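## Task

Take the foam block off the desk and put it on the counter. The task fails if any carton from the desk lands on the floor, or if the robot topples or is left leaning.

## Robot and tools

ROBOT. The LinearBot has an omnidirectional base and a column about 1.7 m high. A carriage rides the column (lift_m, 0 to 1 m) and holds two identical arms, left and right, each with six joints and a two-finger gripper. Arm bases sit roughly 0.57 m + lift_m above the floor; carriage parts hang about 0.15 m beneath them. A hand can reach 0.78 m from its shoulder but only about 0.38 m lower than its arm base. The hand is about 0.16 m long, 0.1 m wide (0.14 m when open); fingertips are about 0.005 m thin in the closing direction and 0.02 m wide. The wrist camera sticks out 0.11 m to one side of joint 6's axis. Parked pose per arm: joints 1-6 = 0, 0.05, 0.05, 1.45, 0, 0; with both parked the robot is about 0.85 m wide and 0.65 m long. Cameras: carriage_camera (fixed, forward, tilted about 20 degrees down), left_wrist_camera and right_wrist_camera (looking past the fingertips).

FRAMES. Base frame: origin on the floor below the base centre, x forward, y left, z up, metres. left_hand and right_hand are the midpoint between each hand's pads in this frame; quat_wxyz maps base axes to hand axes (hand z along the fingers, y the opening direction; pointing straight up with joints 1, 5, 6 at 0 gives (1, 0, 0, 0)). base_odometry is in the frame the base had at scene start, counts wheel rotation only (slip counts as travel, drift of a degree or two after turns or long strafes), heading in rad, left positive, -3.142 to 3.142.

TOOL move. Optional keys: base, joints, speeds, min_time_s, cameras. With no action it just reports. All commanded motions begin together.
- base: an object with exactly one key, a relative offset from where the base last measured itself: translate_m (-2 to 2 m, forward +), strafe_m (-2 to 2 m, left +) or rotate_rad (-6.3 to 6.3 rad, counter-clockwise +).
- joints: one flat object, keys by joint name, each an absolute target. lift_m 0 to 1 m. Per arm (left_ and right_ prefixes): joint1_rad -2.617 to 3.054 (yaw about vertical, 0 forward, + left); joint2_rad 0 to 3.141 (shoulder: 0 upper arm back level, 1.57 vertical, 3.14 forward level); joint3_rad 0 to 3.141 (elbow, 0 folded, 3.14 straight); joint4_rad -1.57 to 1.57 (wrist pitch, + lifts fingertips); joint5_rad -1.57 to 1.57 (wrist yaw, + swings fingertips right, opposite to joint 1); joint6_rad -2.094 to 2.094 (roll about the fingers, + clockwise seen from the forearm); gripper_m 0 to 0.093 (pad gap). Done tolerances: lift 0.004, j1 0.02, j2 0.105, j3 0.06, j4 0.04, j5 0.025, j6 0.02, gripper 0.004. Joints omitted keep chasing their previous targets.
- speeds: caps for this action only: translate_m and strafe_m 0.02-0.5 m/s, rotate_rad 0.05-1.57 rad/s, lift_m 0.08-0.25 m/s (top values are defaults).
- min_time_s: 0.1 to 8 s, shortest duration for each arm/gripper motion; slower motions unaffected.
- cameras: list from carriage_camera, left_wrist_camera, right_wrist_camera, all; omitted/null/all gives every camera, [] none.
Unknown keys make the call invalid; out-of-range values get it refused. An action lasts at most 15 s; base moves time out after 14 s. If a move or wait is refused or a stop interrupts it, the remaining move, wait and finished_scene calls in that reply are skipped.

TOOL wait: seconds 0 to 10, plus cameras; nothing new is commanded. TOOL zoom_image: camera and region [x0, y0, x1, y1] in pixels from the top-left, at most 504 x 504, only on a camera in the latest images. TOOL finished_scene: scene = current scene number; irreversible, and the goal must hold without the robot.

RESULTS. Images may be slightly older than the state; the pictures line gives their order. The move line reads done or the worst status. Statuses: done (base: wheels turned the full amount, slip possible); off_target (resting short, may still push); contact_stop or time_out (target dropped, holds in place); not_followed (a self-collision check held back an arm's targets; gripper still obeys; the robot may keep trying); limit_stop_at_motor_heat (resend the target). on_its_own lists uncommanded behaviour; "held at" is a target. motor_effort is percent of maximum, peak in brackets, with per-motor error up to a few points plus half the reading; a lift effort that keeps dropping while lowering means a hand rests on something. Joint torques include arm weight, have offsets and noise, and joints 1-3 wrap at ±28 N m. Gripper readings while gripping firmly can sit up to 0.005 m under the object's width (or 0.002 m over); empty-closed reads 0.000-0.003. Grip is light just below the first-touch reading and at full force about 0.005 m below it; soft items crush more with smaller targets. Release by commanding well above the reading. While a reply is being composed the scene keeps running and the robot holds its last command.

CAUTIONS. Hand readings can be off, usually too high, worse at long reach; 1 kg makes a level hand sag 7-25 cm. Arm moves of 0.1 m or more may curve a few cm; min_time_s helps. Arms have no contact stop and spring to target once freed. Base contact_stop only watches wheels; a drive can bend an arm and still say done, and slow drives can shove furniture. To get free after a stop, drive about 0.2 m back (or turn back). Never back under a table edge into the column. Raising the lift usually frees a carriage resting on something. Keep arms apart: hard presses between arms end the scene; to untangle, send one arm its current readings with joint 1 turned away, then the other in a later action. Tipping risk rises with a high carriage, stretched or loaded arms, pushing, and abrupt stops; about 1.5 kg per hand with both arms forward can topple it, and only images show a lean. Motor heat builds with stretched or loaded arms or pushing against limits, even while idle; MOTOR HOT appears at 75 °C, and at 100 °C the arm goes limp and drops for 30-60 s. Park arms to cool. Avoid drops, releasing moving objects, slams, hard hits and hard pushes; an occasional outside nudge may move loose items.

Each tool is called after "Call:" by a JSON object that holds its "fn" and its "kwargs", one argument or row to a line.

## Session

Call:
{"fn": "move", "kwargs": {
  "joints": {"lift_m": 0.95},
  "base": {"rotate_rad": 0.02},
  "cameras": ["carriage_camera"]
}}

Call:
{"fn": "move", "kwargs": {
  "base": {"rotate_rad": 1.4},
  "cameras": ["carriage_camera"]
}}

Call:
{"fn": "move", "kwargs": {
  "base": {"rotate_rad": 1.4},
  "cameras": ["carriage_camera"]
}}

Call:
{"fn": "move", "kwargs": {
  "base": {"rotate_rad": 1.4},
  "cameras": ["carriage_camera"]
}}

Scene clock: 3.13 s.
Joint torques (N m): left_arm=[0.58 4.25 6.02 -0.21 -0.1 -0.06] | right_arm=[-0.05 4.53 6.99 -0.29 0 -0.12]
move: done
base_odometry: x=+0.000 y=+0.000 heading=+0.019
base_status: done
joint_positions: lift_m=+0.950 left_joint1_rad=-0.005 left_joint2_rad=+0.047 left_joint3_rad=+0.038 left_joint4_rad=+1.447 left_joint5_rad=-0.039 left_joint6_rad=-0.008 left_gripper_m=+0.09396 right_joint1_rad=+0.004 right_joint2_rad=+0.041 right_joint3_rad=+0.059 right_joint4_rad=+1.485 right_joint5_rad=-0.003 right_joint6_rad=+0.011 right_gripper_m=+0.09396
joint_status: all done
motor_effort: lift_m=+31(38) drive_wheels=-15(17)
left_hand: x=+0.2672 y=+0.3155 z=+1.9318 quat_wxyz=(+0.998, -0.020, +0.066, -0.006) (m; base frame)
right_hand: x=+0.2494 y=-0.3084 z=+1.9384 quat_wxyz=(+0.999, -0.001, +0.034, +0.008) (m; base frame)
pictures: carriage_camera
Images, in order (width x height): carriage_camera 504x504.

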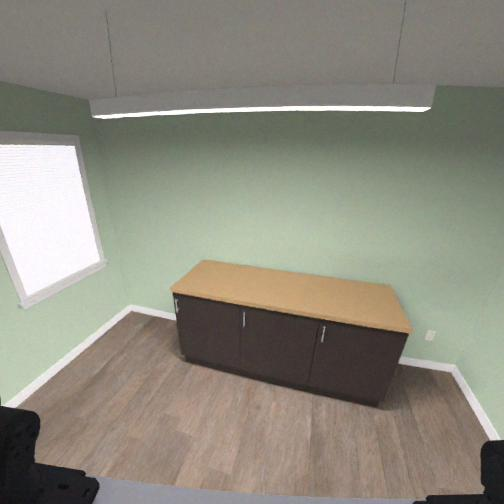

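Scene clock: 6.10 s.
Joint torques (N m): left_arm=[0.53 4.22 6.01 -0.21 -0.08 -0.05] | right_arm=[-0.01 4.49 6.98 -0.3 0.01 -0.12]
move: done
base_odometry: x=+0.000 y=+0.000 heading=+1.418
base_status: done
joint_positions: lift_m=+0.950 left_joint1_rad=-0.005 left_joint2_rad=+0.047 left_joint3_rad=+0.038 left_joint4_rad=+1.446 left_joint5_rad=-0.039 left_joint6_rad=-0.008 left_gripper_m=+0.09397 right_joint1_rad=+0.004 right_joint2_rad=+0.041 right_joint3_rad=+0.059 right_joint4_rad=+1.485 right_joint5_rad=-0.003 right_joint6_rad=+0.011 right_gripper_m=+0.09397
joint_status: not commanded
motor_effort: lift_m=+31(31) drive_wheels=+6(21)
left_hand: x=+0.2674 y=+0.3155 z=+1.9318 quat_wxyz=(+0.998, -0.020, +0.067, -0.006) (m; base frame)
right_hand: x=+0.2494 y=-0.3084 z=+1.9384 quat_wxyz=(+0.999, -0.001, +0.034, +0.008) (m; base frame)
pictures: carriage_camera
Images, in order (width x height): carriage_camera 504x504.

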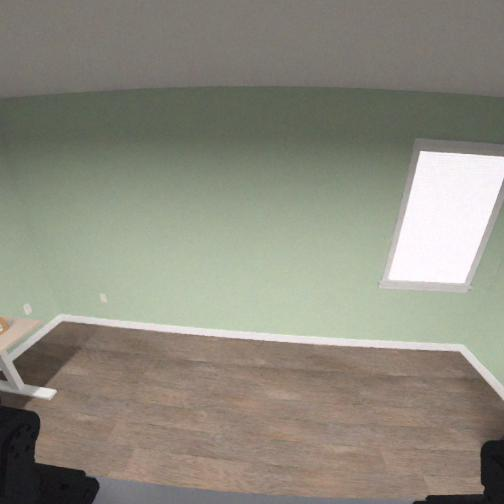

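Scene clock: 9.07 s.
Joint torques (N m): left_arm=[0.64 4.16 6.02 -0.2 -0.1 -0.04] | right_arm=[-0.02 4.51 7.01 -0.3 0 -0.13]
move: done
base_odometry: x=+0.000 y=+0.000 heading=+2.818
base_status: done
joint_positions: lift_m=+0.950 left_joint1_rad=-0.005 left_joint2_rad=+0.047 left_joint3_rad=+0.038 left_joint4_rad=+1.446 left_joint5_rad=-0.039 left_joint6_rad=-0.008 left_gripper_m=+0.09397 right_joint1_rad=+0.004 right_joint2_rad=+0.041 right_joint3_rad=+0.059 right_joint4_rad=+1.485 right_joint5_rad=-0.003 right_joint6_rad=+0.011 right_gripper_m=+0.09397
joint_status: not commanded
motor_effort: lift_m=+31(31) drive_wheels=+5(14)
left_hand: x=+0.2675 y=+0.3155 z=+1.9317 quat_wxyz=(+0.998, -0.020, +0.067, -0.006) (m; base frame)
right_hand: x=+0.2494 y=-0.3084 z=+1.9384 quat_wxyz=(+0.999, -0.001, +0.034, +0.008) (m; base frame)
pictures: carriage_camera
Images, in order (width x height): carriage_camera 504x504.

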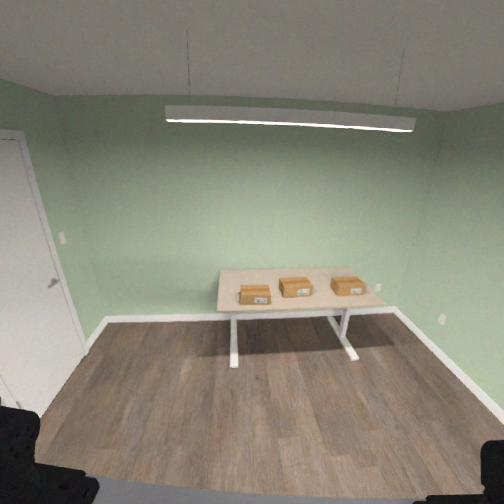

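Scene clock: 12.03 s.
Joint torques (N m): left_arm=[0.7 4.21 6.01 -0.2 -0.09 -0.04] | right_arm=[-0.03 4.52 7.01 -0.31 0 -0.11]
move: done
base_odometry: x=+0.000 y=+0.000 heading=-2.066
base_status: done
joint_positions: lift_m=+0.950 left_joint1_rad=-0.005 left_joint2_rad=+0.047 left_joint3_rad=+0.038 left_joint4_rad=+1.446 left_joint5_rad=-0.039 left_joint6_rad=-0.008 left_gripper_m=+0.09398 right_joint1_rad=+0.004 right_joint2_rad=+0.041 right_joint3_rad=+0.059 right_joint4_rad=+1.485 right_joint5_rad=-0.003 right_joint6_rad=+0.011 right_gripper_m=+0.09398
joint_status: not commanded
motor_effort: lift_m=+31(31) drive_wheels=+7(14)
left_hand: x=+0.2675 y=+0.3155 z=+1.9317 quat_wxyz=(+0.998, -0.020, +0.067, -0.006) (m; base frame)
right_hand: x=+0.2494 y=-0.3084 z=+1.9384 quat_wxyz=(+0.999, -0.001, +0.034, +0.008) (m; base frame)
pictures: carriage_camera
Images, in order (width x height): carriage_camera 504x504.

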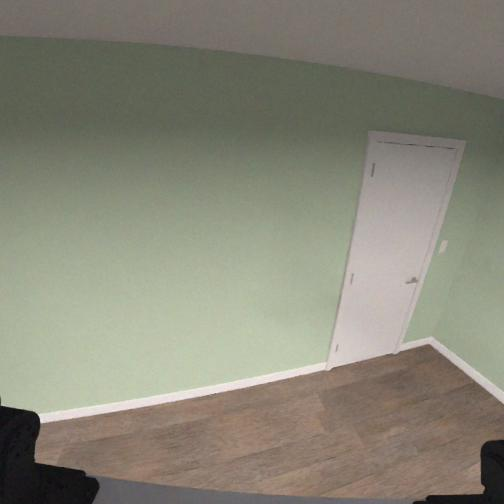

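Call:
{"fn": "move", "kwargs": {
  "base": {"rotate_rad": -1.342},
  "cameras": []
}}

Call:
{"fn": "move", "kwargs": {
  "base": {"translate_m": 0.95},
  "cameras": []
}}

Call:
{"fn": "move", "kwargs": {
  "base": {"strafe_m": -0.45},
  "cameras": ["carriage_camera"]
}}

Call:
{"fn": "zoom_image", "kwargs": {
  "camera": "carriage_camera",
  "region": [90, 310, 450, 490]
}}

Scene clock: 24.40 s.
Joint torques (N m): left_arm=[0.59 4.23 6.04 -0.2 -0.09 -0.05] | right_arm=[-0.03 4.48 6.97 -0.3 0.01 -0.12]
move: done
base_odometry: x=+0.000 y=+0.000 heading=+2.876
base_status: done
joint_positions: lift_m=+0.950 left_joint1_rad=-0.005 left_joint2_rad=+0.047 left_joint3_rad=+0.038 left_joint4_rad=+1.446 left_joint5_rad=-0.039 left_joint6_rad=-0.008 left_gripper_m=+0.09398 right_joint1_rad=+0.004 right_joint2_rad=+0.041 right_joint3_rad=+0.059 right_joint4_rad=+1.485 right_joint5_rad=-0.003 right_joint6_rad=+0.011 right_gripper_m=+0.09398
joint_status: not commanded
motor_effort: lift_m=+31(31) drive_wheels=+7(18)
left_hand: x=+0.2675 y=+0.3155 z=+1.9317 quat_wxyz=(+0.998, -0.020, +0.067, -0.006) (m; base frame)
right_hand: x=+0.2494 y=-0.3084 z=+1.9384 quat_wxyz=(+0.999, -0.001, +0.034, +0.008) (m; base frame)
pictures: none
No camera images: "cameras" was empty.

Scene clock: 28.70 s.
Joint torques (N m): left_arm=[0.59 4.23 5.89 -0.2 -0.08 -0.06] | right_arm=[-0.03 4.45 7.01 -0.29 0 -0.12]
move: done
base_odometry: x=-0.916 y=+0.251 heading=+2.875
base_status: done
joint_positions: lift_m=+0.950 left_joint1_rad=-0.005 left_joint2_rad=+0.047 left_joint3_rad=+0.038 left_joint4_rad=+1.445 left_joint5_rad=-0.039 left_joint6_rad=-0.008 left_gripper_m=+0.09398 right_joint1_rad=+0.004 right_joint2_rad=+0.041 right_joint3_rad=+0.059 right_joint4_rad=+1.485 right_joint5_rad=-0.003 right_joint6_rad=+0.011 right_gripper_m=+0.09398
joint_status: not commanded
motor_effort: lift_m=+31(31) drive_wheels=-8(24)
left_hand: x=+0.2676 y=+0.3155 z=+1.9317 quat_wxyz=(+0.998, -0.020, +0.067, -0.006) (m; base frame)
right_hand: x=+0.2495 y=-0.3084 z=+1.9384 quat_wxyz=(+0.999, -0.001, +0.034, +0.008) (m; base frame)
pictures: none
No camera images: "cameras" was empty.

Scene clock: 31.67 s.
Joint torques (N m): left_arm=[0.68 4.23 6.02 -0.19 -0.07 -0.04] | right_arm=[-0.06 4.52 6.95 -0.29 -0.01 -0.12]
move: done
base_odometry: x=-0.798 y=+0.685 heading=+2.875
base_status: done
joint_positions: lift_m=+0.950 left_joint1_rad=-0.005 left_joint2_rad=+0.047 left_joint3_rad=+0.038 left_joint4_rad=+1.444 left_joint5_rad=-0.039 left_joint6_rad=-0.008 left_gripper_m=+0.09398 right_joint1_rad=+0.005 right_joint2_rad=+0.041 right_joint3_rad=+0.059 right_joint4_rad=+1.485 right_joint5_rad=-0.003 right_joint6_rad=+0.011 right_gripper_m=+0.09398
joint_status: not commanded
motor_effort: lift_m=+31(31) drive_wheels=-5(10)
left_hand: x=+0.2677 y=+0.3155 z=+1.9317 quat_wxyz=(+0.998, -0.020, +0.068, -0.005) (m; base frame)
right_hand: x=+0.2495 y=-0.3084 z=+1.9384 quat_wxyz=(+0.999, -0.001, +0.034, +0.008) (m; base frame)
pictures: carriage_camera
Images, in order (width x height): carriage_camera 504x504.

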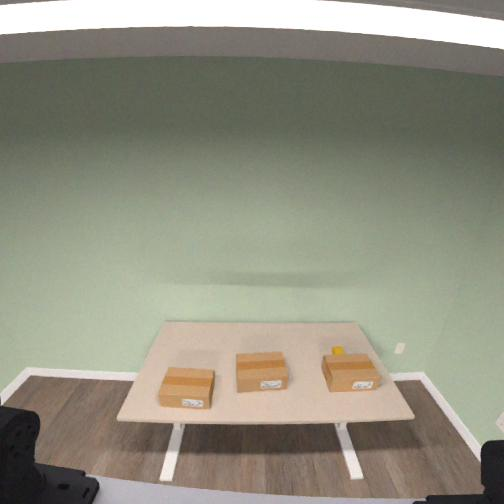

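Scaled by 1.400 from the camera's 504x504 image, which has a finer 720x720 frame.

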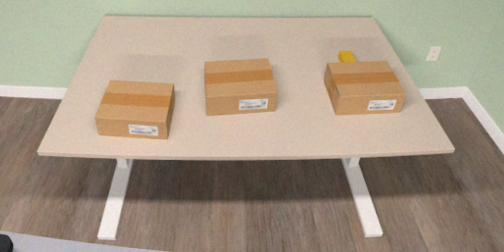

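Call:
{"fn": "move", "kwargs": {
  "base": {"strafe_m": -0.238},
  "joints": {"right_joint1_rad": -0.085, "right_joint2_rad": 2.904, "right_joint3_rad": 1.986, "right_joint4_rad": -0.815, "right_joint5_rad": 0, "right_joint6_rad": 0},
  "min_time_s": 2.5,
  "cameras": []
}}

Call:
{"fn": "move", "kwargs": {
  "base": {"translate_m": 0.56},
  "speeds": {"translate_m": 0.3},
  "joints": {"lift_m": 0.7},
  "cameras": ["carriage_camera", "right_wrist_camera"]
}}

Scene clock: 53.20 s.
Joint torques (N m): left_arm=[0.64 4.23 6.02 -0.2 -0.09 -0.06] | right_arm=[-0.72 -13.67 7.34 -0.23 0.04 -0.24]
move: done
base_odometry: x=-0.736 y=+0.915 heading=+2.876
base_status: done
joint_positions: lift_m=+0.950 left_joint1_rad=-0.005 left_joint2_rad=+0.047 left_joint3_rad=+0.038 left_joint4_rad=+1.445 left_joint5_rad=-0.039 left_joint6_rad=-0.008 left_gripper_m=+0.09398 right_joint1_rad=-0.077 right_joint2_rad=+2.901 right_joint3_rad=+1.967 right_joint4_rad=-0.794 right_joint5_rad=-0.002 right_joint6_rad=+0.011 right_gripper_m=+0.09398
joint_status: all done
motor_effort: lift_m=+31(31) drive_wheels=-4(10)
left_hand: x=+0.2676 y=+0.3155 z=+1.9317 quat_wxyz=(+0.998, -0.020, +0.067, -0.005) (m; base frame)
right_hand: x=+0.6633 y=-0.3417 z=+1.2766 quat_wxyz=(-0.079, +0.044, +0.996, +0.004) (m; base frame)
pictures: none
No camera images: "cameras" was empty.

Scene clock: 56.67 s.
Joint torques (N m): left_arm=[0.58 4.26 5.87 -0.2 -0.09 -0.04] | right_arm=[-0.65 -14.68 6.71 -0.16 0.04 -0.23]
move: done
base_odometry: x=-1.276 y=+1.063 heading=+2.875
base_status: done
joint_positions: lift_m=+0.700 left_joint1_rad=-0.005 left_joint2_rad=+0.047 left_joint3_rad=+0.038 left_joint4_rad=+1.446 left_joint5_rad=-0.039 left_joint6_rad=-0.008 left_gripper_m=+0.09398 right_joint1_rad=-0.078 right_joint2_rad=+2.912 right_joint3_rad=+1.973 right_joint4_rad=-0.804 right_joint5_rad=-0.002 right_joint6_rad=+0.011 right_gripper_m=+0.09398
joint_status: all done
motor_effort: lift_m=+28(28) drive_wheels=-6(16)
left_hand: x=+0.2674 y=+0.3155 z=+1.6821 quat_wxyz=(+0.998, -0.020, +0.067, -0.005) (m; base frame)
right_hand: x=+0.6595 y=-0.3417 z=+1.0238 quat_wxyz=(-0.086, +0.044, +0.995, +0.004) (m; base frame)
pictures: carriage_camera, right_wrist_camera
Images, in order (width x height): carriage_camera 504x504, right_wrist_camera 504x504.

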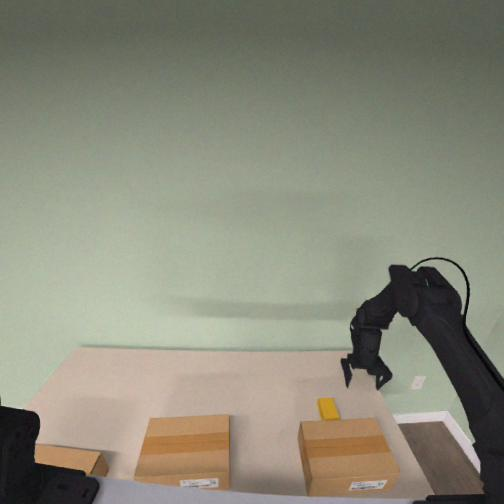

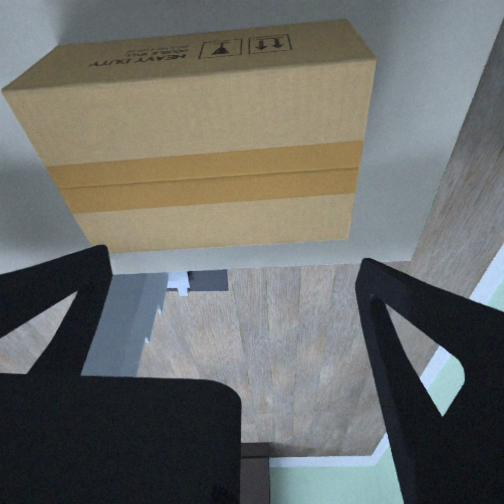

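Call:
{"fn": "move", "kwargs": {
  "base": {"translate_m": 0.055},
  "cameras": []
}}

Call:
{"fn": "move", "kwargs": {
  "base": {"strafe_m": 0.02},
  "joints": {"lift_m": 0.6},
  "cameras": ["carriage_camera", "right_wrist_camera"]
}}

Scene clock: 64.03 s.
Joint torques (N m): left_arm=[0.59 4.25 5.97 -0.19 -0.1 -0.05] | right_arm=[-0.62 -14.74 6.72 -0.15 0.04 -0.24]
move: done
base_odometry: x=-1.329 y=+1.078 heading=+2.874
base_status: done
joint_positions: lift_m=+0.700 left_joint1_rad=-0.005 left_joint2_rad=+0.047 left_joint3_rad=+0.038 left_joint4_rad=+1.446 left_joint5_rad=-0.039 left_joint6_rad=-0.008 left_gripper_m=+0.09398 right_joint1_rad=-0.078 right_joint2_rad=+2.912 right_joint3_rad=+1.973 right_joint4_rad=-0.805 right_joint5_rad=-0.002 right_joint6_rad=+0.011 right_gripper_m=+0.09398
joint_status: not commanded
motor_effort: lift_m=+27(28) drive_wheels=-5(13)
left_hand: x=+0.2675 y=+0.3155 z=+1.6820 quat_wxyz=(+0.998, -0.020, +0.067, -0.005) (m; base frame)
right_hand: x=+0.6593 y=-0.3420 z=+1.0239 quat_wxyz=(-0.086, +0.045, +0.995, +0.004) (m; base frame)
pictures: none
No camera images: "cameras" was empty.

Scene clock: 65.00 s.
Joint torques (N m): left_arm=[0.66 4.34 6.01 -0.19 -0.1 -0.05] | right_arm=[-0.47 -14.9 6.5 -0.16 0.04 -0.22]
move: done
base_odometry: x=-1.334 y=+1.059 heading=+2.874
base_status: done
joint_positions: lift_m=+0.600 left_joint1_rad=-0.005 left_joint2_rad=+0.047 left_joint3_rad=+0.038 left_joint4_rad=+1.446 left_joint5_rad=-0.040 left_joint6_rad=-0.008 left_gripper_m=+0.09398 right_joint1_rad=-0.081 right_joint2_rad=+2.914 right_joint3_rad=+1.975 right_joint4_rad=-0.805 right_joint5_rad=-0.002 right_joint6_rad=+0.011 right_gripper_m=+0.09398
joint_status: all done
motor_effort: lift_m=+27(28) drive_wheels=-7(12)
left_hand: x=+0.2675 y=+0.3156 z=+1.5821 quat_wxyz=(+0.998, -0.020, +0.067, -0.005) (m; base frame)
right_hand: x=+0.6594 y=-0.3430 z=+0.9233 quat_wxyz=(-0.086, +0.046, +0.995, +0.004) (m; base frame)
pictures: carriage_camera, right_wrist_camera
Images, in order (width x height): carriage_camera 504x504, right_wrist_camera 504x504.

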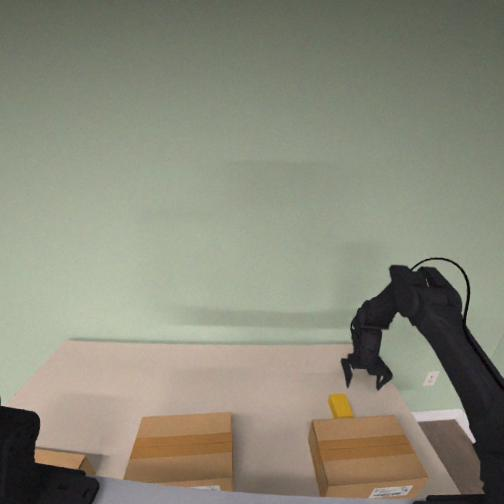

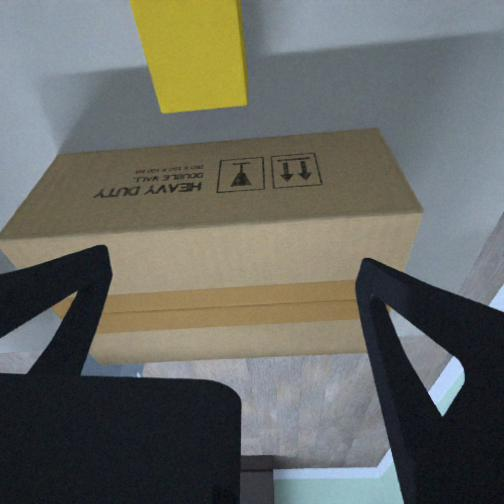

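Call:
{"fn": "zoom_image", "kwargs": {
  "camera": "carriage_camera",
  "region": [300, 340, 430, 470]
}}

Scaled by 3.877 from the camera's 504x504 image, which has a finer 720x720 frame.

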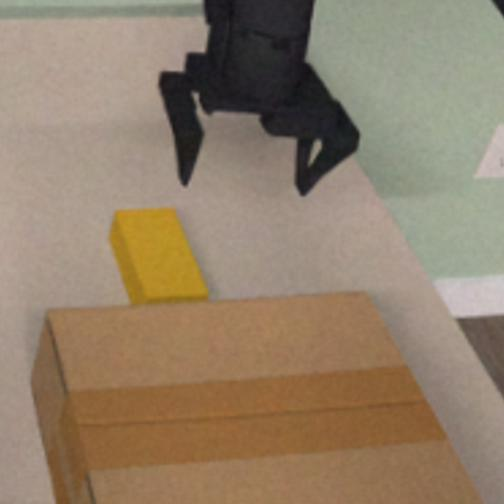

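Call:
{"fn": "move", "kwargs": {
  "joints": {"right_joint1_rad": -0.02, "right_joint2_rad": 3.03, "right_joint3_rad": 2.275, "right_joint4_rad": -0.978, "right_joint5_rad": 0, "right_joint6_rad": -0.07, "lift_m": 0.56},
  "min_time_s": 1.5,
  "cameras": ["right_wrist_camera"]
}}

Scene clock: 126.10 s.
Joint torques (N m): left_arm=[0.62 4.25 6.02 -0.2 -0.08 -0.04] | right_arm=[0.64 -13.78 8.28 -0.22 0.03 -0.25]
move: done
base_odometry: x=-1.334 y=+1.059 heading=+2.874
base_status: not commanded
joint_positions: lift_m=+0.560 left_joint1_rad=-0.005 left_joint2_rad=+0.047 left_joint3_rad=+0.038 left_joint4_rad=+1.446 left_joint5_rad=-0.040 left_joint6_rad=-0.008 left_gripper_m=+0.09398 right_joint1_rad=-0.028 right_joint2_rad=+3.021 right_joint3_rad=+2.253 right_joint4_rad=-0.957 right_joint5_rad=-0.002 right_joint6_rad=-0.057 right_gripper_m=+0.09398
joint_status: all done
motor_effort: lift_m=+28(30) drive_wheels=+4(7)
left_hand: x=+0.2674 y=+0.3156 z=+1.5420 quat_wxyz=(+0.998, -0.020, +0.067, -0.005) (m; base frame)
right_hand: x=+0.6948 y=-0.3215 z=+0.8899 quat_wxyz=(-0.077, -0.014, +0.997, +0.005) (m; base frame)
pictures: right_wrist_camera
Images, in order (width x height): right_wrist_camera 504x504.

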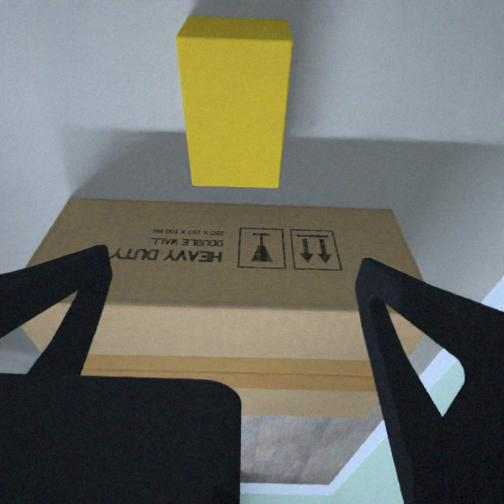

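Call:
{"fn": "move", "kwargs": {
  "joints": {"lift_m": 0.43},
  "speeds": {"lift_m": 0.12},
  "cameras": ["carriage_camera", "right_wrist_camera"]
}}

Scene clock: 136.20 s.
Joint torques (N m): left_arm=[0.51 4.27 6.05 -0.2 -0.09 -0.04] | right_arm=[0.65 -14.94 7.47 -0.19 0.04 -0.25]
move: done
base_odometry: x=-1.334 y=+1.059 heading=+2.874
base_status: not commanded
joint_positions: lift_m=+0.430 left_joint1_rad=-0.005 left_joint2_rad=+0.047 left_joint3_rad=+0.038 left_joint4_rad=+1.446 left_joint5_rad=-0.040 left_joint6_rad=-0.008 left_gripper_m=+0.09398 right_joint1_rad=-0.028 right_joint2_rad=+3.032 right_joint3_rad=+2.260 right_joint4_rad=-0.963 right_joint5_rad=-0.002 right_joint6_rad=-0.058 right_gripper_m=+0.09398
joint_status: all done
motor_effort: lift_m=+27(29) drive_wheels=+3(6)
left_hand: x=+0.2674 y=+0.3156 z=+1.4121 quat_wxyz=(+0.998, -0.020, +0.067, -0.005) (m; base frame)
right_hand: x=+0.6922 y=-0.3214 z=+0.7565 quat_wxyz=(-0.082, -0.015, +0.997, +0.005) (m; base frame)
pictures: carriage_camera, right_wrist_camera
Images, in order (width x height): carriage_camera 504x504, right_wrist_camera 504x504.

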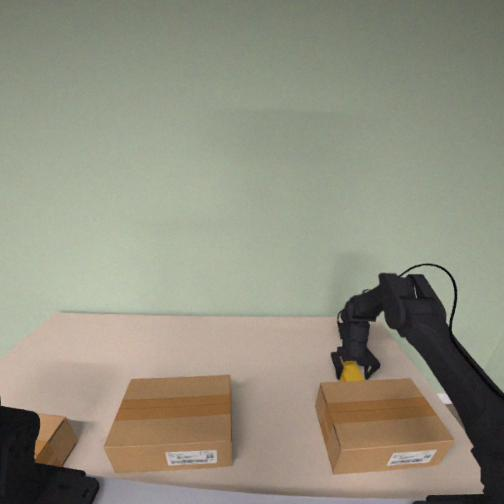

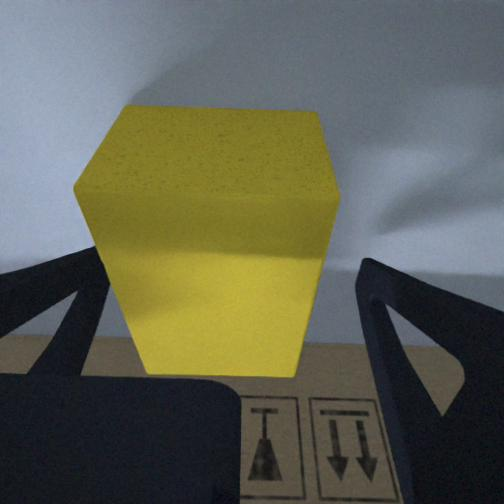

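Call:
{"fn": "move", "kwargs": {
  "joints": {"lift_m": 0.42, "right_joint1_rad": -0.008},
  "speeds": {"lift_m": 0.08},
  "cameras": ["right_wrist_camera"]
}}

Call:
{"fn": "zoom_image", "kwargs": {
  "camera": "right_wrist_camera",
  "region": [40, 60, 440, 400]
}}

Scene clock: 162.10 s.
Joint torques (N m): left_arm=[0.58 4.22 5.97 -0.21 -0.11 -0.04] | right_arm=[0.69 -15.34 7.27 -0.2 0.03 -0.23]
move: done
base_odometry: x=-1.334 y=+1.059 heading=+2.874
base_status: not commanded
joint_positions: lift_m=+0.420 left_joint1_rad=-0.005 left_joint2_rad=+0.047 left_joint3_rad=+0.038 left_joint4_rad=+1.446 left_joint5_rad=-0.040 left_joint6_rad=-0.008 left_gripper_m=+0.09398 right_joint1_rad=-0.016 right_joint2_rad=+3.036 right_joint3_rad=+2.262 right_joint4_rad=-0.963 right_joint5_rad=-0.002 right_joint6_rad=-0.058 right_gripper_m=+0.09398
joint_status: all done
motor_effort: lift_m=+27(29) drive_wheels=+5(6)
left_hand: x=+0.2674 y=+0.3156 z=+1.4021 quat_wxyz=(+0.998, -0.020, +0.067, -0.005) (m; base frame)
right_hand: x=+0.6915 y=-0.3158 z=+0.7450 quat_wxyz=(-0.083, -0.021, +0.996, +0.004) (m; base frame)
pictures: right_wrist_camera
Images, in order (width x height): right_wrist_camera 504x504.

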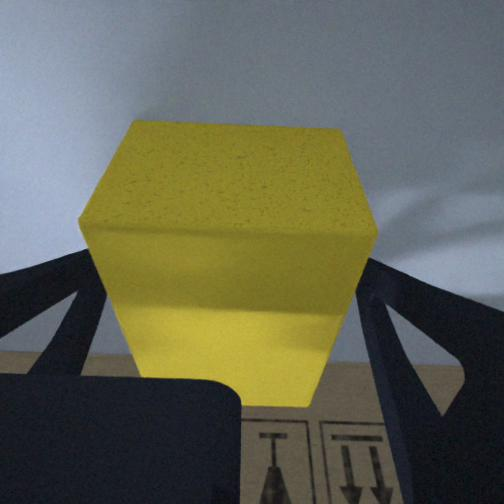

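Scaled by 1.260 from the camera's 504x504 image, which has a finer 720x720 frame.

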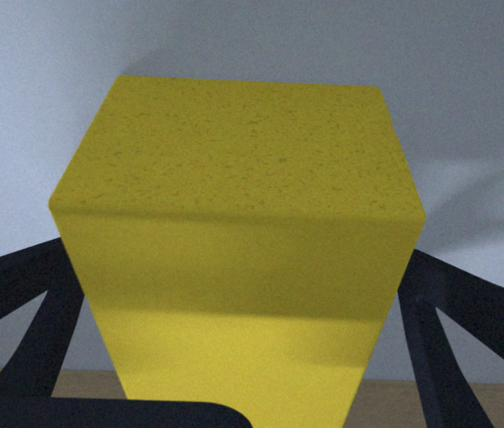

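Call:
{"fn": "move", "kwargs": {
  "joints": {"right_gripper_m": 0.052},
  "min_time_s": 1.2,
  "cameras": ["right_wrist_camera"]
}}

Scene clock: 167.47 s.
Joint torques (N m): left_arm=[0.59 4.23 6.04 -0.2 -0.09 -0.03] | right_arm=[0.58 -15.28 7.31 -0.2 0.03 -0.23]
move: off_target
base_odometry: x=-1.334 y=+1.059 heading=+2.874
base_status: not commanded
joint_positions: lift_m=+0.420 left_joint1_rad=-0.005 left_joint2_rad=+0.047 left_joint3_rad=+0.038 left_joint4_rad=+1.446 left_joint5_rad=-0.040 left_joint6_rad=-0.008 left_gripper_m=+0.09398 right_joint1_rad=-0.015 right_joint2_rad=+3.036 right_joint3_rad=+2.262 right_joint4_rad=-0.963 right_joint5_rad=-0.002 right_joint6_rad=-0.058 right_gripper_m=+0.05691
joint_status: right_gripper_m off_target (ended at +0.05693, target +0.05200)
motor_effort: lift_m=+27(28) drive_wheels=+3(7)
left_hand: x=+0.2674 y=+0.3156 z=+1.4021 quat_wxyz=(+0.998, -0.020, +0.067, -0.005) (m; base frame)
right_hand: x=+0.6915 y=-0.3156 z=+0.7450 quat_wxyz=(-0.083, -0.021, +0.996, +0.004) (m; base frame)
pictures: right_wrist_camera
Images, in order (width x height): right_wrist_camera 504x504.

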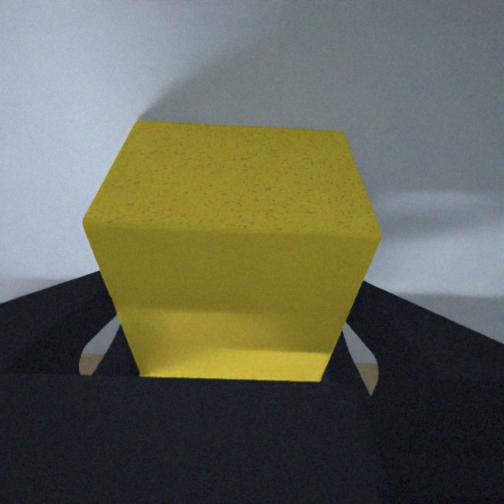

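Call:
{"fn": "move", "kwargs": {
  "joints": {"lift_m": 0.6},
  "speeds": {"lift_m": 0.15},
  "cameras": ["carriage_camera", "right_wrist_camera"]
}}

Scene clock: 179.27 s.
Joint torques (N m): left_arm=[0.54 4.23 5.94 -0.2 -0.08 -0.04] | right_arm=[0.51 -15.58 7.12 -0.19 0.04 -0.24]
move: done
base_odometry: x=-1.334 y=+1.059 heading=+2.874
base_status: not commanded
joint_positions: lift_m=+0.600 left_joint1_rad=-0.005 left_joint2_rad=+0.047 left_joint3_rad=+0.038 left_joint4_rad=+1.446 left_joint5_rad=-0.040 left_joint6_rad=-0.008 left_gripper_m=+0.09398 right_joint1_rad=-0.015 right_joint2_rad=+3.040 right_joint3_rad=+2.264 right_joint4_rad=-0.964 right_joint5_rad=-0.002 right_joint6_rad=-0.058 right_gripper_m=+0.05690
joint_status: all done
motor_effort: lift_m=+31(38) drive_wheels=+5(7)
left_hand: x=+0.2674 y=+0.3156 z=+1.5818 quat_wxyz=(+0.998, -0.020, +0.067, -0.005) (m; base frame)
right_hand: x=+0.6907 y=-0.3156 z=+0.9235 quat_wxyz=(-0.085, -0.021, +0.996, +0.004) (m; base frame)
pictures: carriage_camera, right_wrist_camera
Images, in order (width x height): carriage_camera 504x504, right_wrist_camera 504x504.

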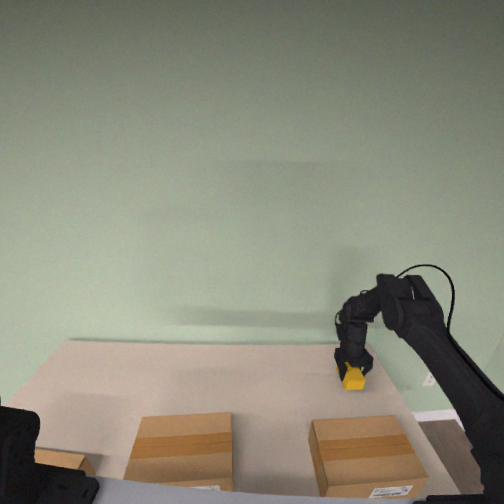

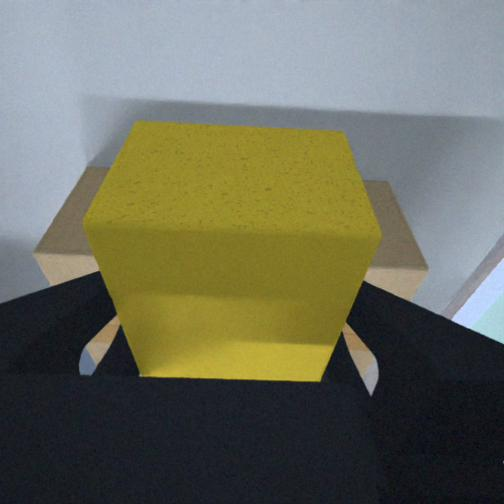

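Held firmly. Back away, turn, drive to the counter.

Call:
{"fn": "move", "kwargs": {
  "base": {"translate_m": -0.65},
  "joints": {"lift_m": 0.8},
  "cameras": []
}}

Call:
{"fn": "move", "kwargs": {
  "base": {"rotate_rad": 3.142},
  "cameras": []
}}

Call:
{"fn": "move", "kwargs": {
  "base": {"translate_m": 1.6},
  "cameras": ["carriage_camera", "right_wrist_camera"]
}}

Scene clock: 187.27 s.
Joint torques (N m): left_arm=[0.55 4.25 6.02 -0.19 -0.09 -0.06] | right_arm=[0.53 -15.72 6.89 -0.14 0.03 -0.23]
move: done
base_odometry: x=-0.708 y=+0.887 heading=+2.874
base_status: done
joint_positions: lift_m=+0.800 left_joint1_rad=-0.005 left_joint2_rad=+0.047 left_joint3_rad=+0.038 left_joint4_rad=+1.445 left_joint5_rad=-0.040 left_joint6_rad=-0.008 left_gripper_m=+0.09398 right_joint1_rad=-0.015 right_joint2_rad=+3.041 right_joint3_rad=+2.266 right_joint4_rad=-0.967 right_joint5_rad=-0.002 right_joint6_rad=-0.058 right_gripper_m=+0.05690
joint_status: all done
motor_effort: lift_m=+31(37) drive_wheels=-2(15)
left_hand: x=+0.2674 y=+0.3156 z=+1.7817 quat_wxyz=(+0.998, -0.020, +0.067, -0.005) (m; base frame)
right_hand: x=+0.6904 y=-0.3153 z=+1.1236 quat_wxyz=(-0.086, -0.022, +0.996, +0.004) (m; base frame)
pictures: none
No camera images: "cameras" was empty.

Scene clock: 191.53 s.
Joint torques (N m): left_arm=[0.69 4.26 6.02 -0.18 -0.08 -0.06] | right_arm=[-0.08 -15.66 6.93 -0.23 0.03 -0.24]
move: done
base_odometry: x=-0.708 y=+0.887 heading=-0.268
base_status: done
joint_positions: lift_m=+0.800 left_joint1_rad=-0.005 left_joint2_rad=+0.047 left_joint3_rad=+0.038 left_joint4_rad=+1.444 left_joint5_rad=-0.040 left_joint6_rad=-0.008 left_gripper_m=+0.09400 right_joint1_rad=-0.007 right_joint2_rad=+3.041 right_joint3_rad=+2.266 right_joint4_rad=-0.960 right_joint5_rad=-0.002 right_joint6_rad=-0.058 right_gripper_m=+0.05683
joint_status: not commanded
motor_effort: lift_m=+31(31) drive_wheels=+7(19)
left_hand: x=+0.2676 y=+0.3156 z=+1.7817 quat_wxyz=(+0.998, -0.020, +0.067, -0.005) (m; base frame)
right_hand: x=+0.6922 y=-0.3118 z=+1.1234 quat_wxyz=(-0.082, -0.026, +0.996, +0.004) (m; base frame)
pictures: none
No camera images: "cameras" was empty.

Scene clock: 197.13 s.
Joint torques (N m): left_arm=[0.53 4.26 6 -0.18 -0.08 -0.04] | right_arm=[-0.09 -15.72 6.9 -0.18 0.03 -0.24]
move: done
base_odometry: x=+0.836 y=+0.466 heading=-0.267
base_status: done
joint_positions: lift_m=+0.800 left_joint1_rad=-0.005 left_joint2_rad=+0.047 left_joint3_rad=+0.038 left_joint4_rad=+1.444 left_joint5_rad=-0.040 left_joint6_rad=-0.008 left_gripper_m=+0.09400 right_joint1_rad=-0.007 right_joint2_rad=+3.041 right_joint3_rad=+2.266 right_joint4_rad=-0.965 right_joint5_rad=-0.002 right_joint6_rad=-0.058 right_gripper_m=+0.05683
joint_status: not commanded
motor_effort: lift_m=+31(31) drive_wheels=-12(23)
left_hand: x=+0.2676 y=+0.3156 z=+1.7817 quat_wxyz=(+0.998, -0.020, +0.067, -0.005) (m; base frame)
right_hand: x=+0.6909 y=-0.3118 z=+1.1236 quat_wxyz=(-0.085, -0.026, +0.996, +0.004) (m; base frame)
pictures: carriage_camera, right_wrist_camera
Images, in order (width x height): carriage_camera 504x504, right_wrist_camera 504x504.

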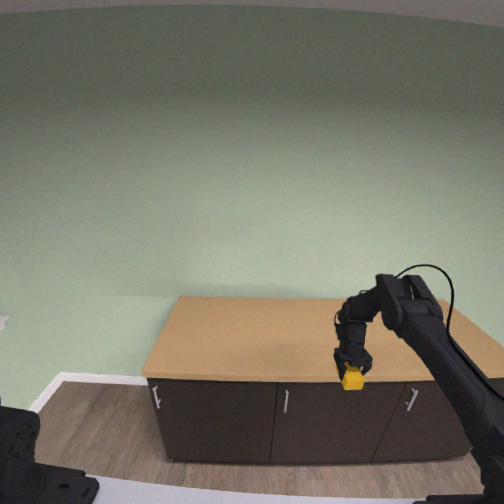

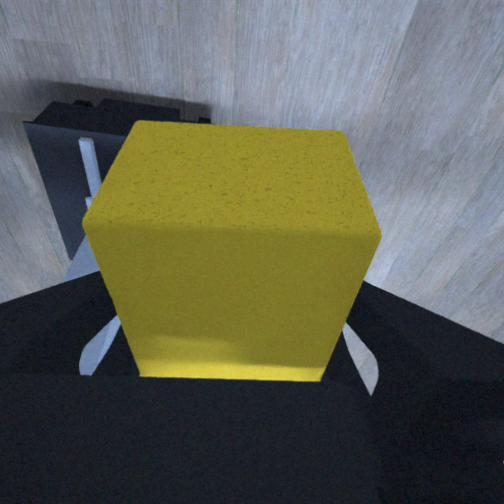

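Call:
{"fn": "move", "kwargs": {
  "base": {"translate_m": 0.34},
  "speeds": {"translate_m": 0.25},
  "cameras": []
}}

Call:
{"fn": "move", "kwargs": {
  "joints": {"lift_m": 0.645},
  "speeds": {"lift_m": 0.15},
  "cameras": ["carriage_camera", "right_wrist_camera"]
}}

Scene clock: 206.63 s.
Joint torques (N m): left_arm=[0.57 4.26 5.94 -0.21 -0.07 -0.05] | right_arm=[-0.08 -15.68 6.89 -0.17 0.04 -0.24]
move: done
base_odometry: x=+1.164 y=+0.377 heading=-0.266
base_status: done
joint_positions: lift_m=+0.800 left_joint1_rad=-0.005 left_joint2_rad=+0.047 left_joint3_rad=+0.038 left_joint4_rad=+1.446 left_joint5_rad=-0.040 left_joint6_rad=-0.008 left_gripper_m=+0.09400 right_joint1_rad=-0.007 right_joint2_rad=+3.041 right_joint3_rad=+2.266 right_joint4_rad=-0.966 right_joint5_rad=-0.002 right_joint6_rad=-0.058 right_gripper_m=+0.05683
joint_status: not commanded
motor_effort: lift_m=+31(31) drive_wheels=-10(18)
left_hand: x=+0.2673 y=+0.3156 z=+1.7818 quat_wxyz=(+0.998, -0.020, +0.067, -0.005) (m; base frame)
right_hand: x=+0.6906 y=-0.3118 z=+1.1236 quat_wxyz=(-0.085, -0.026, +0.996, +0.004) (m; base frame)
pictures: none
No camera images: "cameras" was empty.

Scene clock: 208.10 s.
Joint torques (N m): left_arm=[0.42 4.25 5.98 -0.19 -0.08 -0.04] | right_arm=[-0.13 -15.76 6.79 -0.15 0.02 -0.23]
move: done
base_odometry: x=+1.164 y=+0.377 heading=-0.266
base_status: not commanded
joint_positions: lift_m=+0.645 left_joint1_rad=-0.005 left_joint2_rad=+0.047 left_joint3_rad=+0.038 left_joint4_rad=+1.446 left_joint5_rad=-0.040 left_joint6_rad=-0.008 left_gripper_m=+0.09400 right_joint1_rad=-0.007 right_joint2_rad=+3.041 right_joint3_rad=+2.266 right_joint4_rad=-0.966 right_joint5_rad=-0.002 right_joint6_rad=-0.058 right_gripper_m=+0.05683
joint_status: all done
motor_effort: lift_m=+28(28) drive_wheels=-11(11)
left_hand: x=+0.2673 y=+0.3156 z=+1.6270 quat_wxyz=(+0.998, -0.020, +0.067, -0.005) (m; base frame)
right_hand: x=+0.6907 y=-0.3118 z=+0.9687 quat_wxyz=(-0.085, -0.026, +0.996, +0.004) (m; base frame)
pictures: carriage_camera, right_wrist_camera
Images, in order (width x height): carriage_camera 504x504, right_wrist_camera 504x504.

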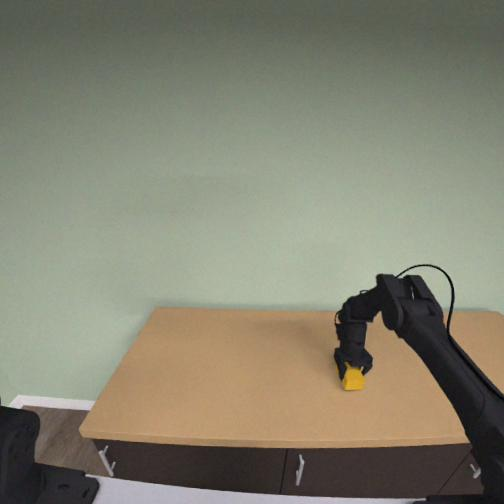

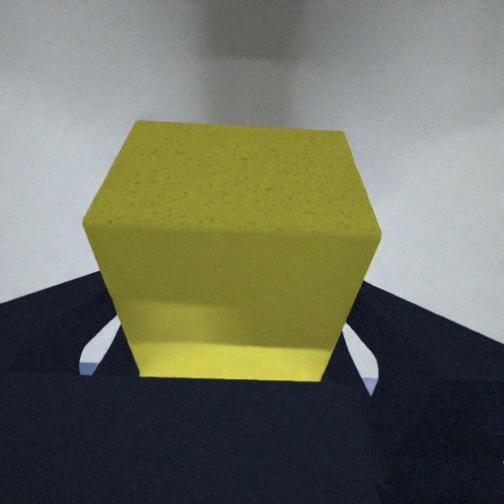

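Call:
{"fn": "move", "kwargs": {
  "joints": {"lift_m": 0.622},
  "speeds": {"lift_m": 0.08},
  "cameras": ["right_wrist_camera"]
}}

Call:
{"fn": "move", "kwargs": {
  "joints": {"lift_m": 0.614},
  "speeds": {"lift_m": 0.08},
  "cameras": ["right_wrist_camera"]
}}

Scene clock: 212.63 s.
Joint torques (N m): left_arm=[0.57 4.19 6.06 -0.23 -0.09 -0.05] | right_arm=[-0.12 -15.91 6.75 -0.16 0.03 -0.23]
move: done
base_odometry: x=+1.164 y=+0.377 heading=-0.266
base_status: not commanded
joint_positions: lift_m=+0.622 left_joint1_rad=-0.005 left_joint2_rad=+0.047 left_joint3_rad=+0.038 left_joint4_rad=+1.446 left_joint5_rad=-0.040 left_joint6_rad=-0.008 left_gripper_m=+0.09400 right_joint1_rad=-0.007 right_joint2_rad=+3.043 right_joint3_rad=+2.266 right_joint4_rad=-0.968 right_joint5_rad=-0.002 right_joint6_rad=-0.058 right_gripper_m=+0.05683
joint_status: all done
motor_effort: lift_m=+27(28) drive_wheels=-8(10)
left_hand: x=+0.2673 y=+0.3156 z=+1.6041 quat_wxyz=(+0.998, -0.020, +0.067, -0.005) (m; base frame)
right_hand: x=+0.6899 y=-0.3118 z=+0.9451 quat_wxyz=(-0.086, -0.026, +0.996, +0.004) (m; base frame)
pictures: right_wrist_camera
Images, in order (width x height): right_wrist_camera 504x504.

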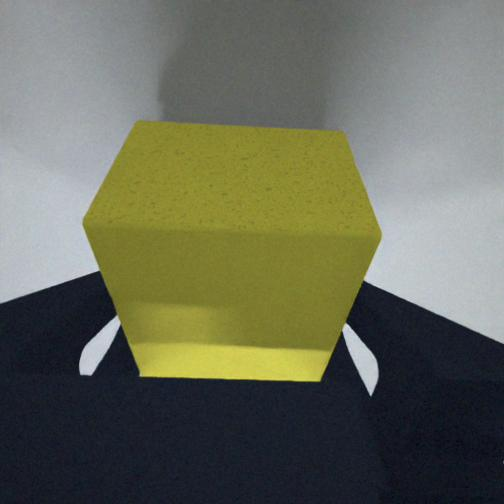

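Scene clock: 213.10 s.
Joint torques (N m): left_arm=[0.7 4.15 6.04 -0.23 -0.08 -0.05] | right_arm=[-0.06 -16.13 6.74 -0.17 0.03 -0.23]
move: done
base_odometry: x=+1.164 y=+0.377 heading=-0.266
base_status: not commanded
joint_positions: lift_m=+0.614 left_joint1_rad=-0.005 left_joint2_rad=+0.047 left_joint3_rad=+0.038 left_joint4_rad=+1.446 left_joint5_rad=-0.040 left_joint6_rad=-0.008 left_gripper_m=+0.09400 right_joint1_rad=-0.007 right_joint2_rad=+3.045 right_joint3_rad=+2.266 right_joint4_rad=-0.966 right_joint5_rad=-0.002 right_joint6_rad=-0.058 right_gripper_m=+0.05683
joint_status: all done
motor_effort: lift_m=+28(29) drive_wheels=+5(10)
left_hand: x=+0.2673 y=+0.3156 z=+1.5961 quat_wxyz=(+0.998, -0.020, +0.067, -0.005) (m; base frame)
right_hand: x=+0.6895 y=-0.3118 z=+0.9362 quat_wxyz=(-0.087, -0.026, +0.996, +0.004) (m; base frame)
pictures: right_wrist_camera
Images, in order (width x height): right_wrist_camera 504x504.

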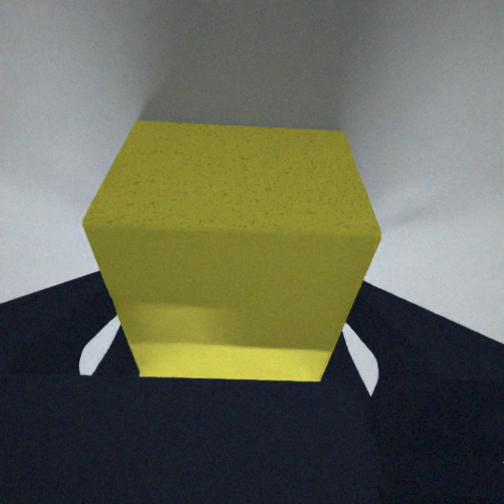

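Near contact by the shadow. Small steps.

Call:
{"fn": "move", "kwargs": {
  "joints": {"lift_m": 0.609},
  "speeds": {"lift_m": 0.08},
  "cameras": ["right_wrist_camera"]
}}

Call:
{"fn": "move", "kwargs": {
  "joints": {"lift_m": 0.604},
  "speeds": {"lift_m": 0.08},
  "cameras": ["right_wrist_camera"]
}}

Scene clock: 216.90 s.
Joint torques (N m): left_arm=[0.61 4.18 6.01 -0.21 -0.08 -0.05] | right_arm=[-0.06 -15.73 6.57 -0.1 0.02 -0.24]
move: done
base_odometry: x=+1.164 y=+0.377 heading=-0.266
base_status: not commanded
joint_positions: lift_m=+0.609 left_joint1_rad=-0.005 left_joint2_rad=+0.047 left_joint3_rad=+0.038 left_joint4_rad=+1.446 left_joint5_rad=-0.040 left_joint6_rad=-0.008 left_gripper_m=+0.09400 right_joint1_rad=-0.007 right_joint2_rad=+3.041 right_joint3_rad=+2.269 right_joint4_rad=-0.974 right_joint5_rad=-0.002 right_joint6_rad=-0.058 right_gripper_m=+0.05683
joint_status: all done
motor_effort: lift_m=+26(27) drive_wheels=-10(11)
left_hand: x=+0.2673 y=+0.3156 z=+1.5912 quat_wxyz=(+0.998, -0.020, +0.067, -0.005) (m; base frame)
right_hand: x=+0.6898 y=-0.3118 z=+0.9339 quat_wxyz=(-0.088, -0.026, +0.996, +0.004) (m; base frame)
pictures: right_wrist_camera
Images, in order (width x height): right_wrist_camera 504x504.

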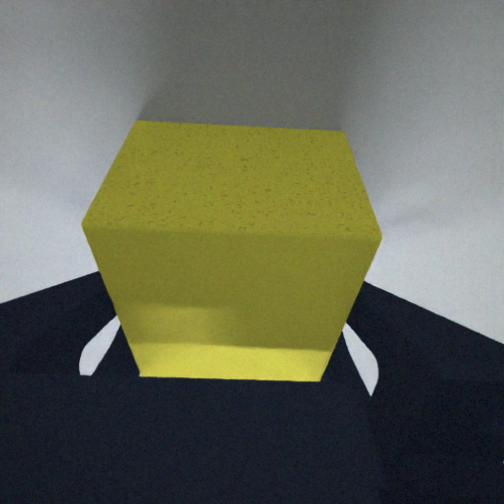

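Scene clock: 217.33 s.
Joint torques (N m): left_arm=[0.57 4.26 6.02 -0.21 -0.08 -0.04] | right_arm=[-0.12 -14.95 6.31 0.06 0.03 -0.24]
move: done
base_odometry: x=+1.164 y=+0.377 heading=-0.266
base_status: not commanded
joint_positions: lift_m=+0.604 left_joint1_rad=-0.005 left_joint2_rad=+0.047 left_joint3_rad=+0.038 left_joint4_rad=+1.446 left_joint5_rad=-0.040 left_joint6_rad=-0.008 left_gripper_m=+0.09400 right_joint1_rad=-0.007 right_joint2_rad=+3.033 right_joint3_rad=+2.271 right_joint4_rad=-0.990 right_joint5_rad=-0.002 right_joint6_rad=-0.058 right_gripper_m=+0.05683
joint_status: all done
motor_effort: lift_m=+25(26) drive_wheels=-9(11)
left_hand: x=+0.2673 y=+0.3156 z=+1.5863 quat_wxyz=(+0.998, -0.020, +0.067, -0.005) (m; base frame)
right_hand: x=+0.6897 y=-0.3118 z=+0.9335 quat_wxyz=(-0.090, -0.026, +0.996, +0.004) (m; base frame)
pictures: right_wrist_camera
Images, in order (width x height): right_wrist_camera 504x504.

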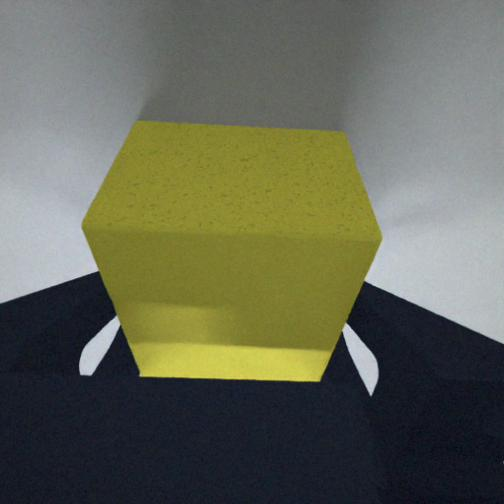

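Contact. Release and raise.

Call:
{"fn": "move", "kwargs": {
  "joints": {"right_gripper_m": 0.093},
  "min_time_s": 1.2,
  "cameras": []
}}

Call:
{"fn": "move", "kwargs": {
  "joints": {"lift_m": 0.76},
  "speeds": {"lift_m": 0.15},
  "cameras": ["carriage_camera", "right_wrist_camera"]
}}

Scene clock: 222.57 s.
Joint torques (N m): left_arm=[0.59 4.22 6.01 -0.21 -0.07 -0.06] | right_arm=[-0.08 -15.04 6.35 0.05 0.03 -0.22]
move: done
base_odometry: x=+1.164 y=+0.377 heading=-0.266
base_status: not commanded
joint_positions: lift_m=+0.604 left_joint1_rad=-0.005 left_joint2_rad=+0.047 left_joint3_rad=+0.038 left_joint4_rad=+1.446 left_joint5_rad=-0.040 left_joint6_rad=-0.008 left_gripper_m=+0.09400 right_joint1_rad=-0.007 right_joint2_rad=+3.033 right_joint3_rad=+2.271 right_joint4_rad=-0.988 right_joint5_rad=-0.002 right_joint6_rad=-0.058 right_gripper_m=+0.09294
joint_status: all done
motor_effort: lift_m=+25(26) drive_wheels=+8(9)
left_hand: x=+0.2673 y=+0.3156 z=+1.5862 quat_wxyz=(+0.998, -0.020, +0.067, -0.005) (m; base frame)
right_hand: x=+0.6900 y=-0.3118 z=+0.9332 quat_wxyz=(-0.090, -0.026, +0.996, +0.004) (m; base frame)
pictures: none
No camera images: "cameras" was empty.

Scene clock: 224.03 s.
Joint torques (N m): left_arm=[0.59 4.27 6.02 -0.21 -0.09 -0.05] | right_arm=[-0.09 -15.46 6.32 0.03 0.03 -0.23]
move: done
base_odometry: x=+1.164 y=+0.377 heading=-0.266
base_status: not commanded
joint_positions: lift_m=+0.760 left_joint1_rad=-0.005 left_joint2_rad=+0.047 left_joint3_rad=+0.038 left_joint4_rad=+1.446 left_joint5_rad=-0.040 left_joint6_rad=-0.008 left_gripper_m=+0.09400 right_joint1_rad=-0.007 right_joint2_rad=+3.038 right_joint3_rad=+2.271 right_joint4_rad=-0.987 right_joint5_rad=-0.002 right_joint6_rad=-0.058 right_gripper_m=+0.09294
joint_status: all done
motor_effort: lift_m=+30(38) drive_wheels=+6(11)
left_hand: x=+0.2673 y=+0.3156 z=+1.7418 quat_wxyz=(+0.998, -0.020, +0.067, -0.005) (m; base frame)
right_hand: x=+0.6888 y=-0.3118 z=+1.0867 quat_wxyz=(-0.091, -0.026, +0.996, +0.004) (m; base frame)
pictures: carriage_camera, right_wrist_camera
Images, in order (width x height): carriage_camera 504x504, right_wrist_camera 504x504.

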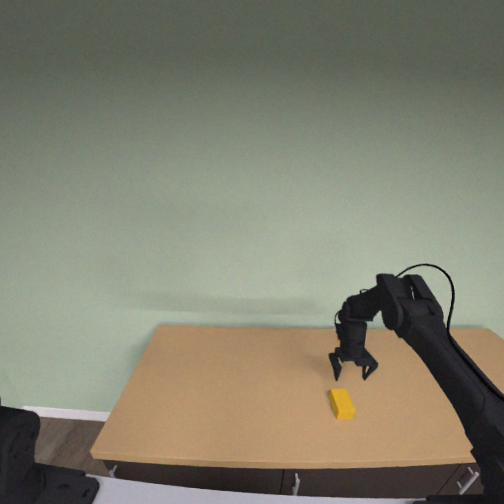

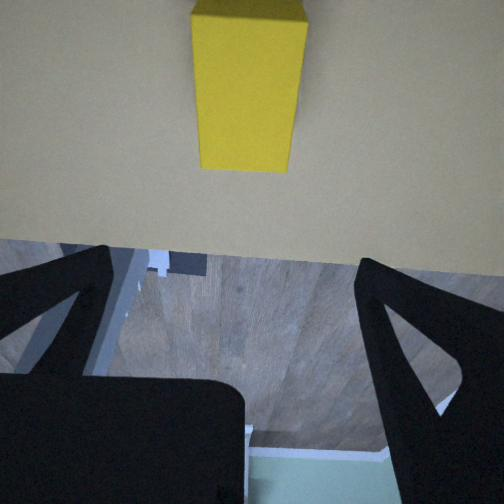

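Call:
{"fn": "finished_scene", "kwargs": {
  "scene": 2
}}

The scene is finished: the task was done.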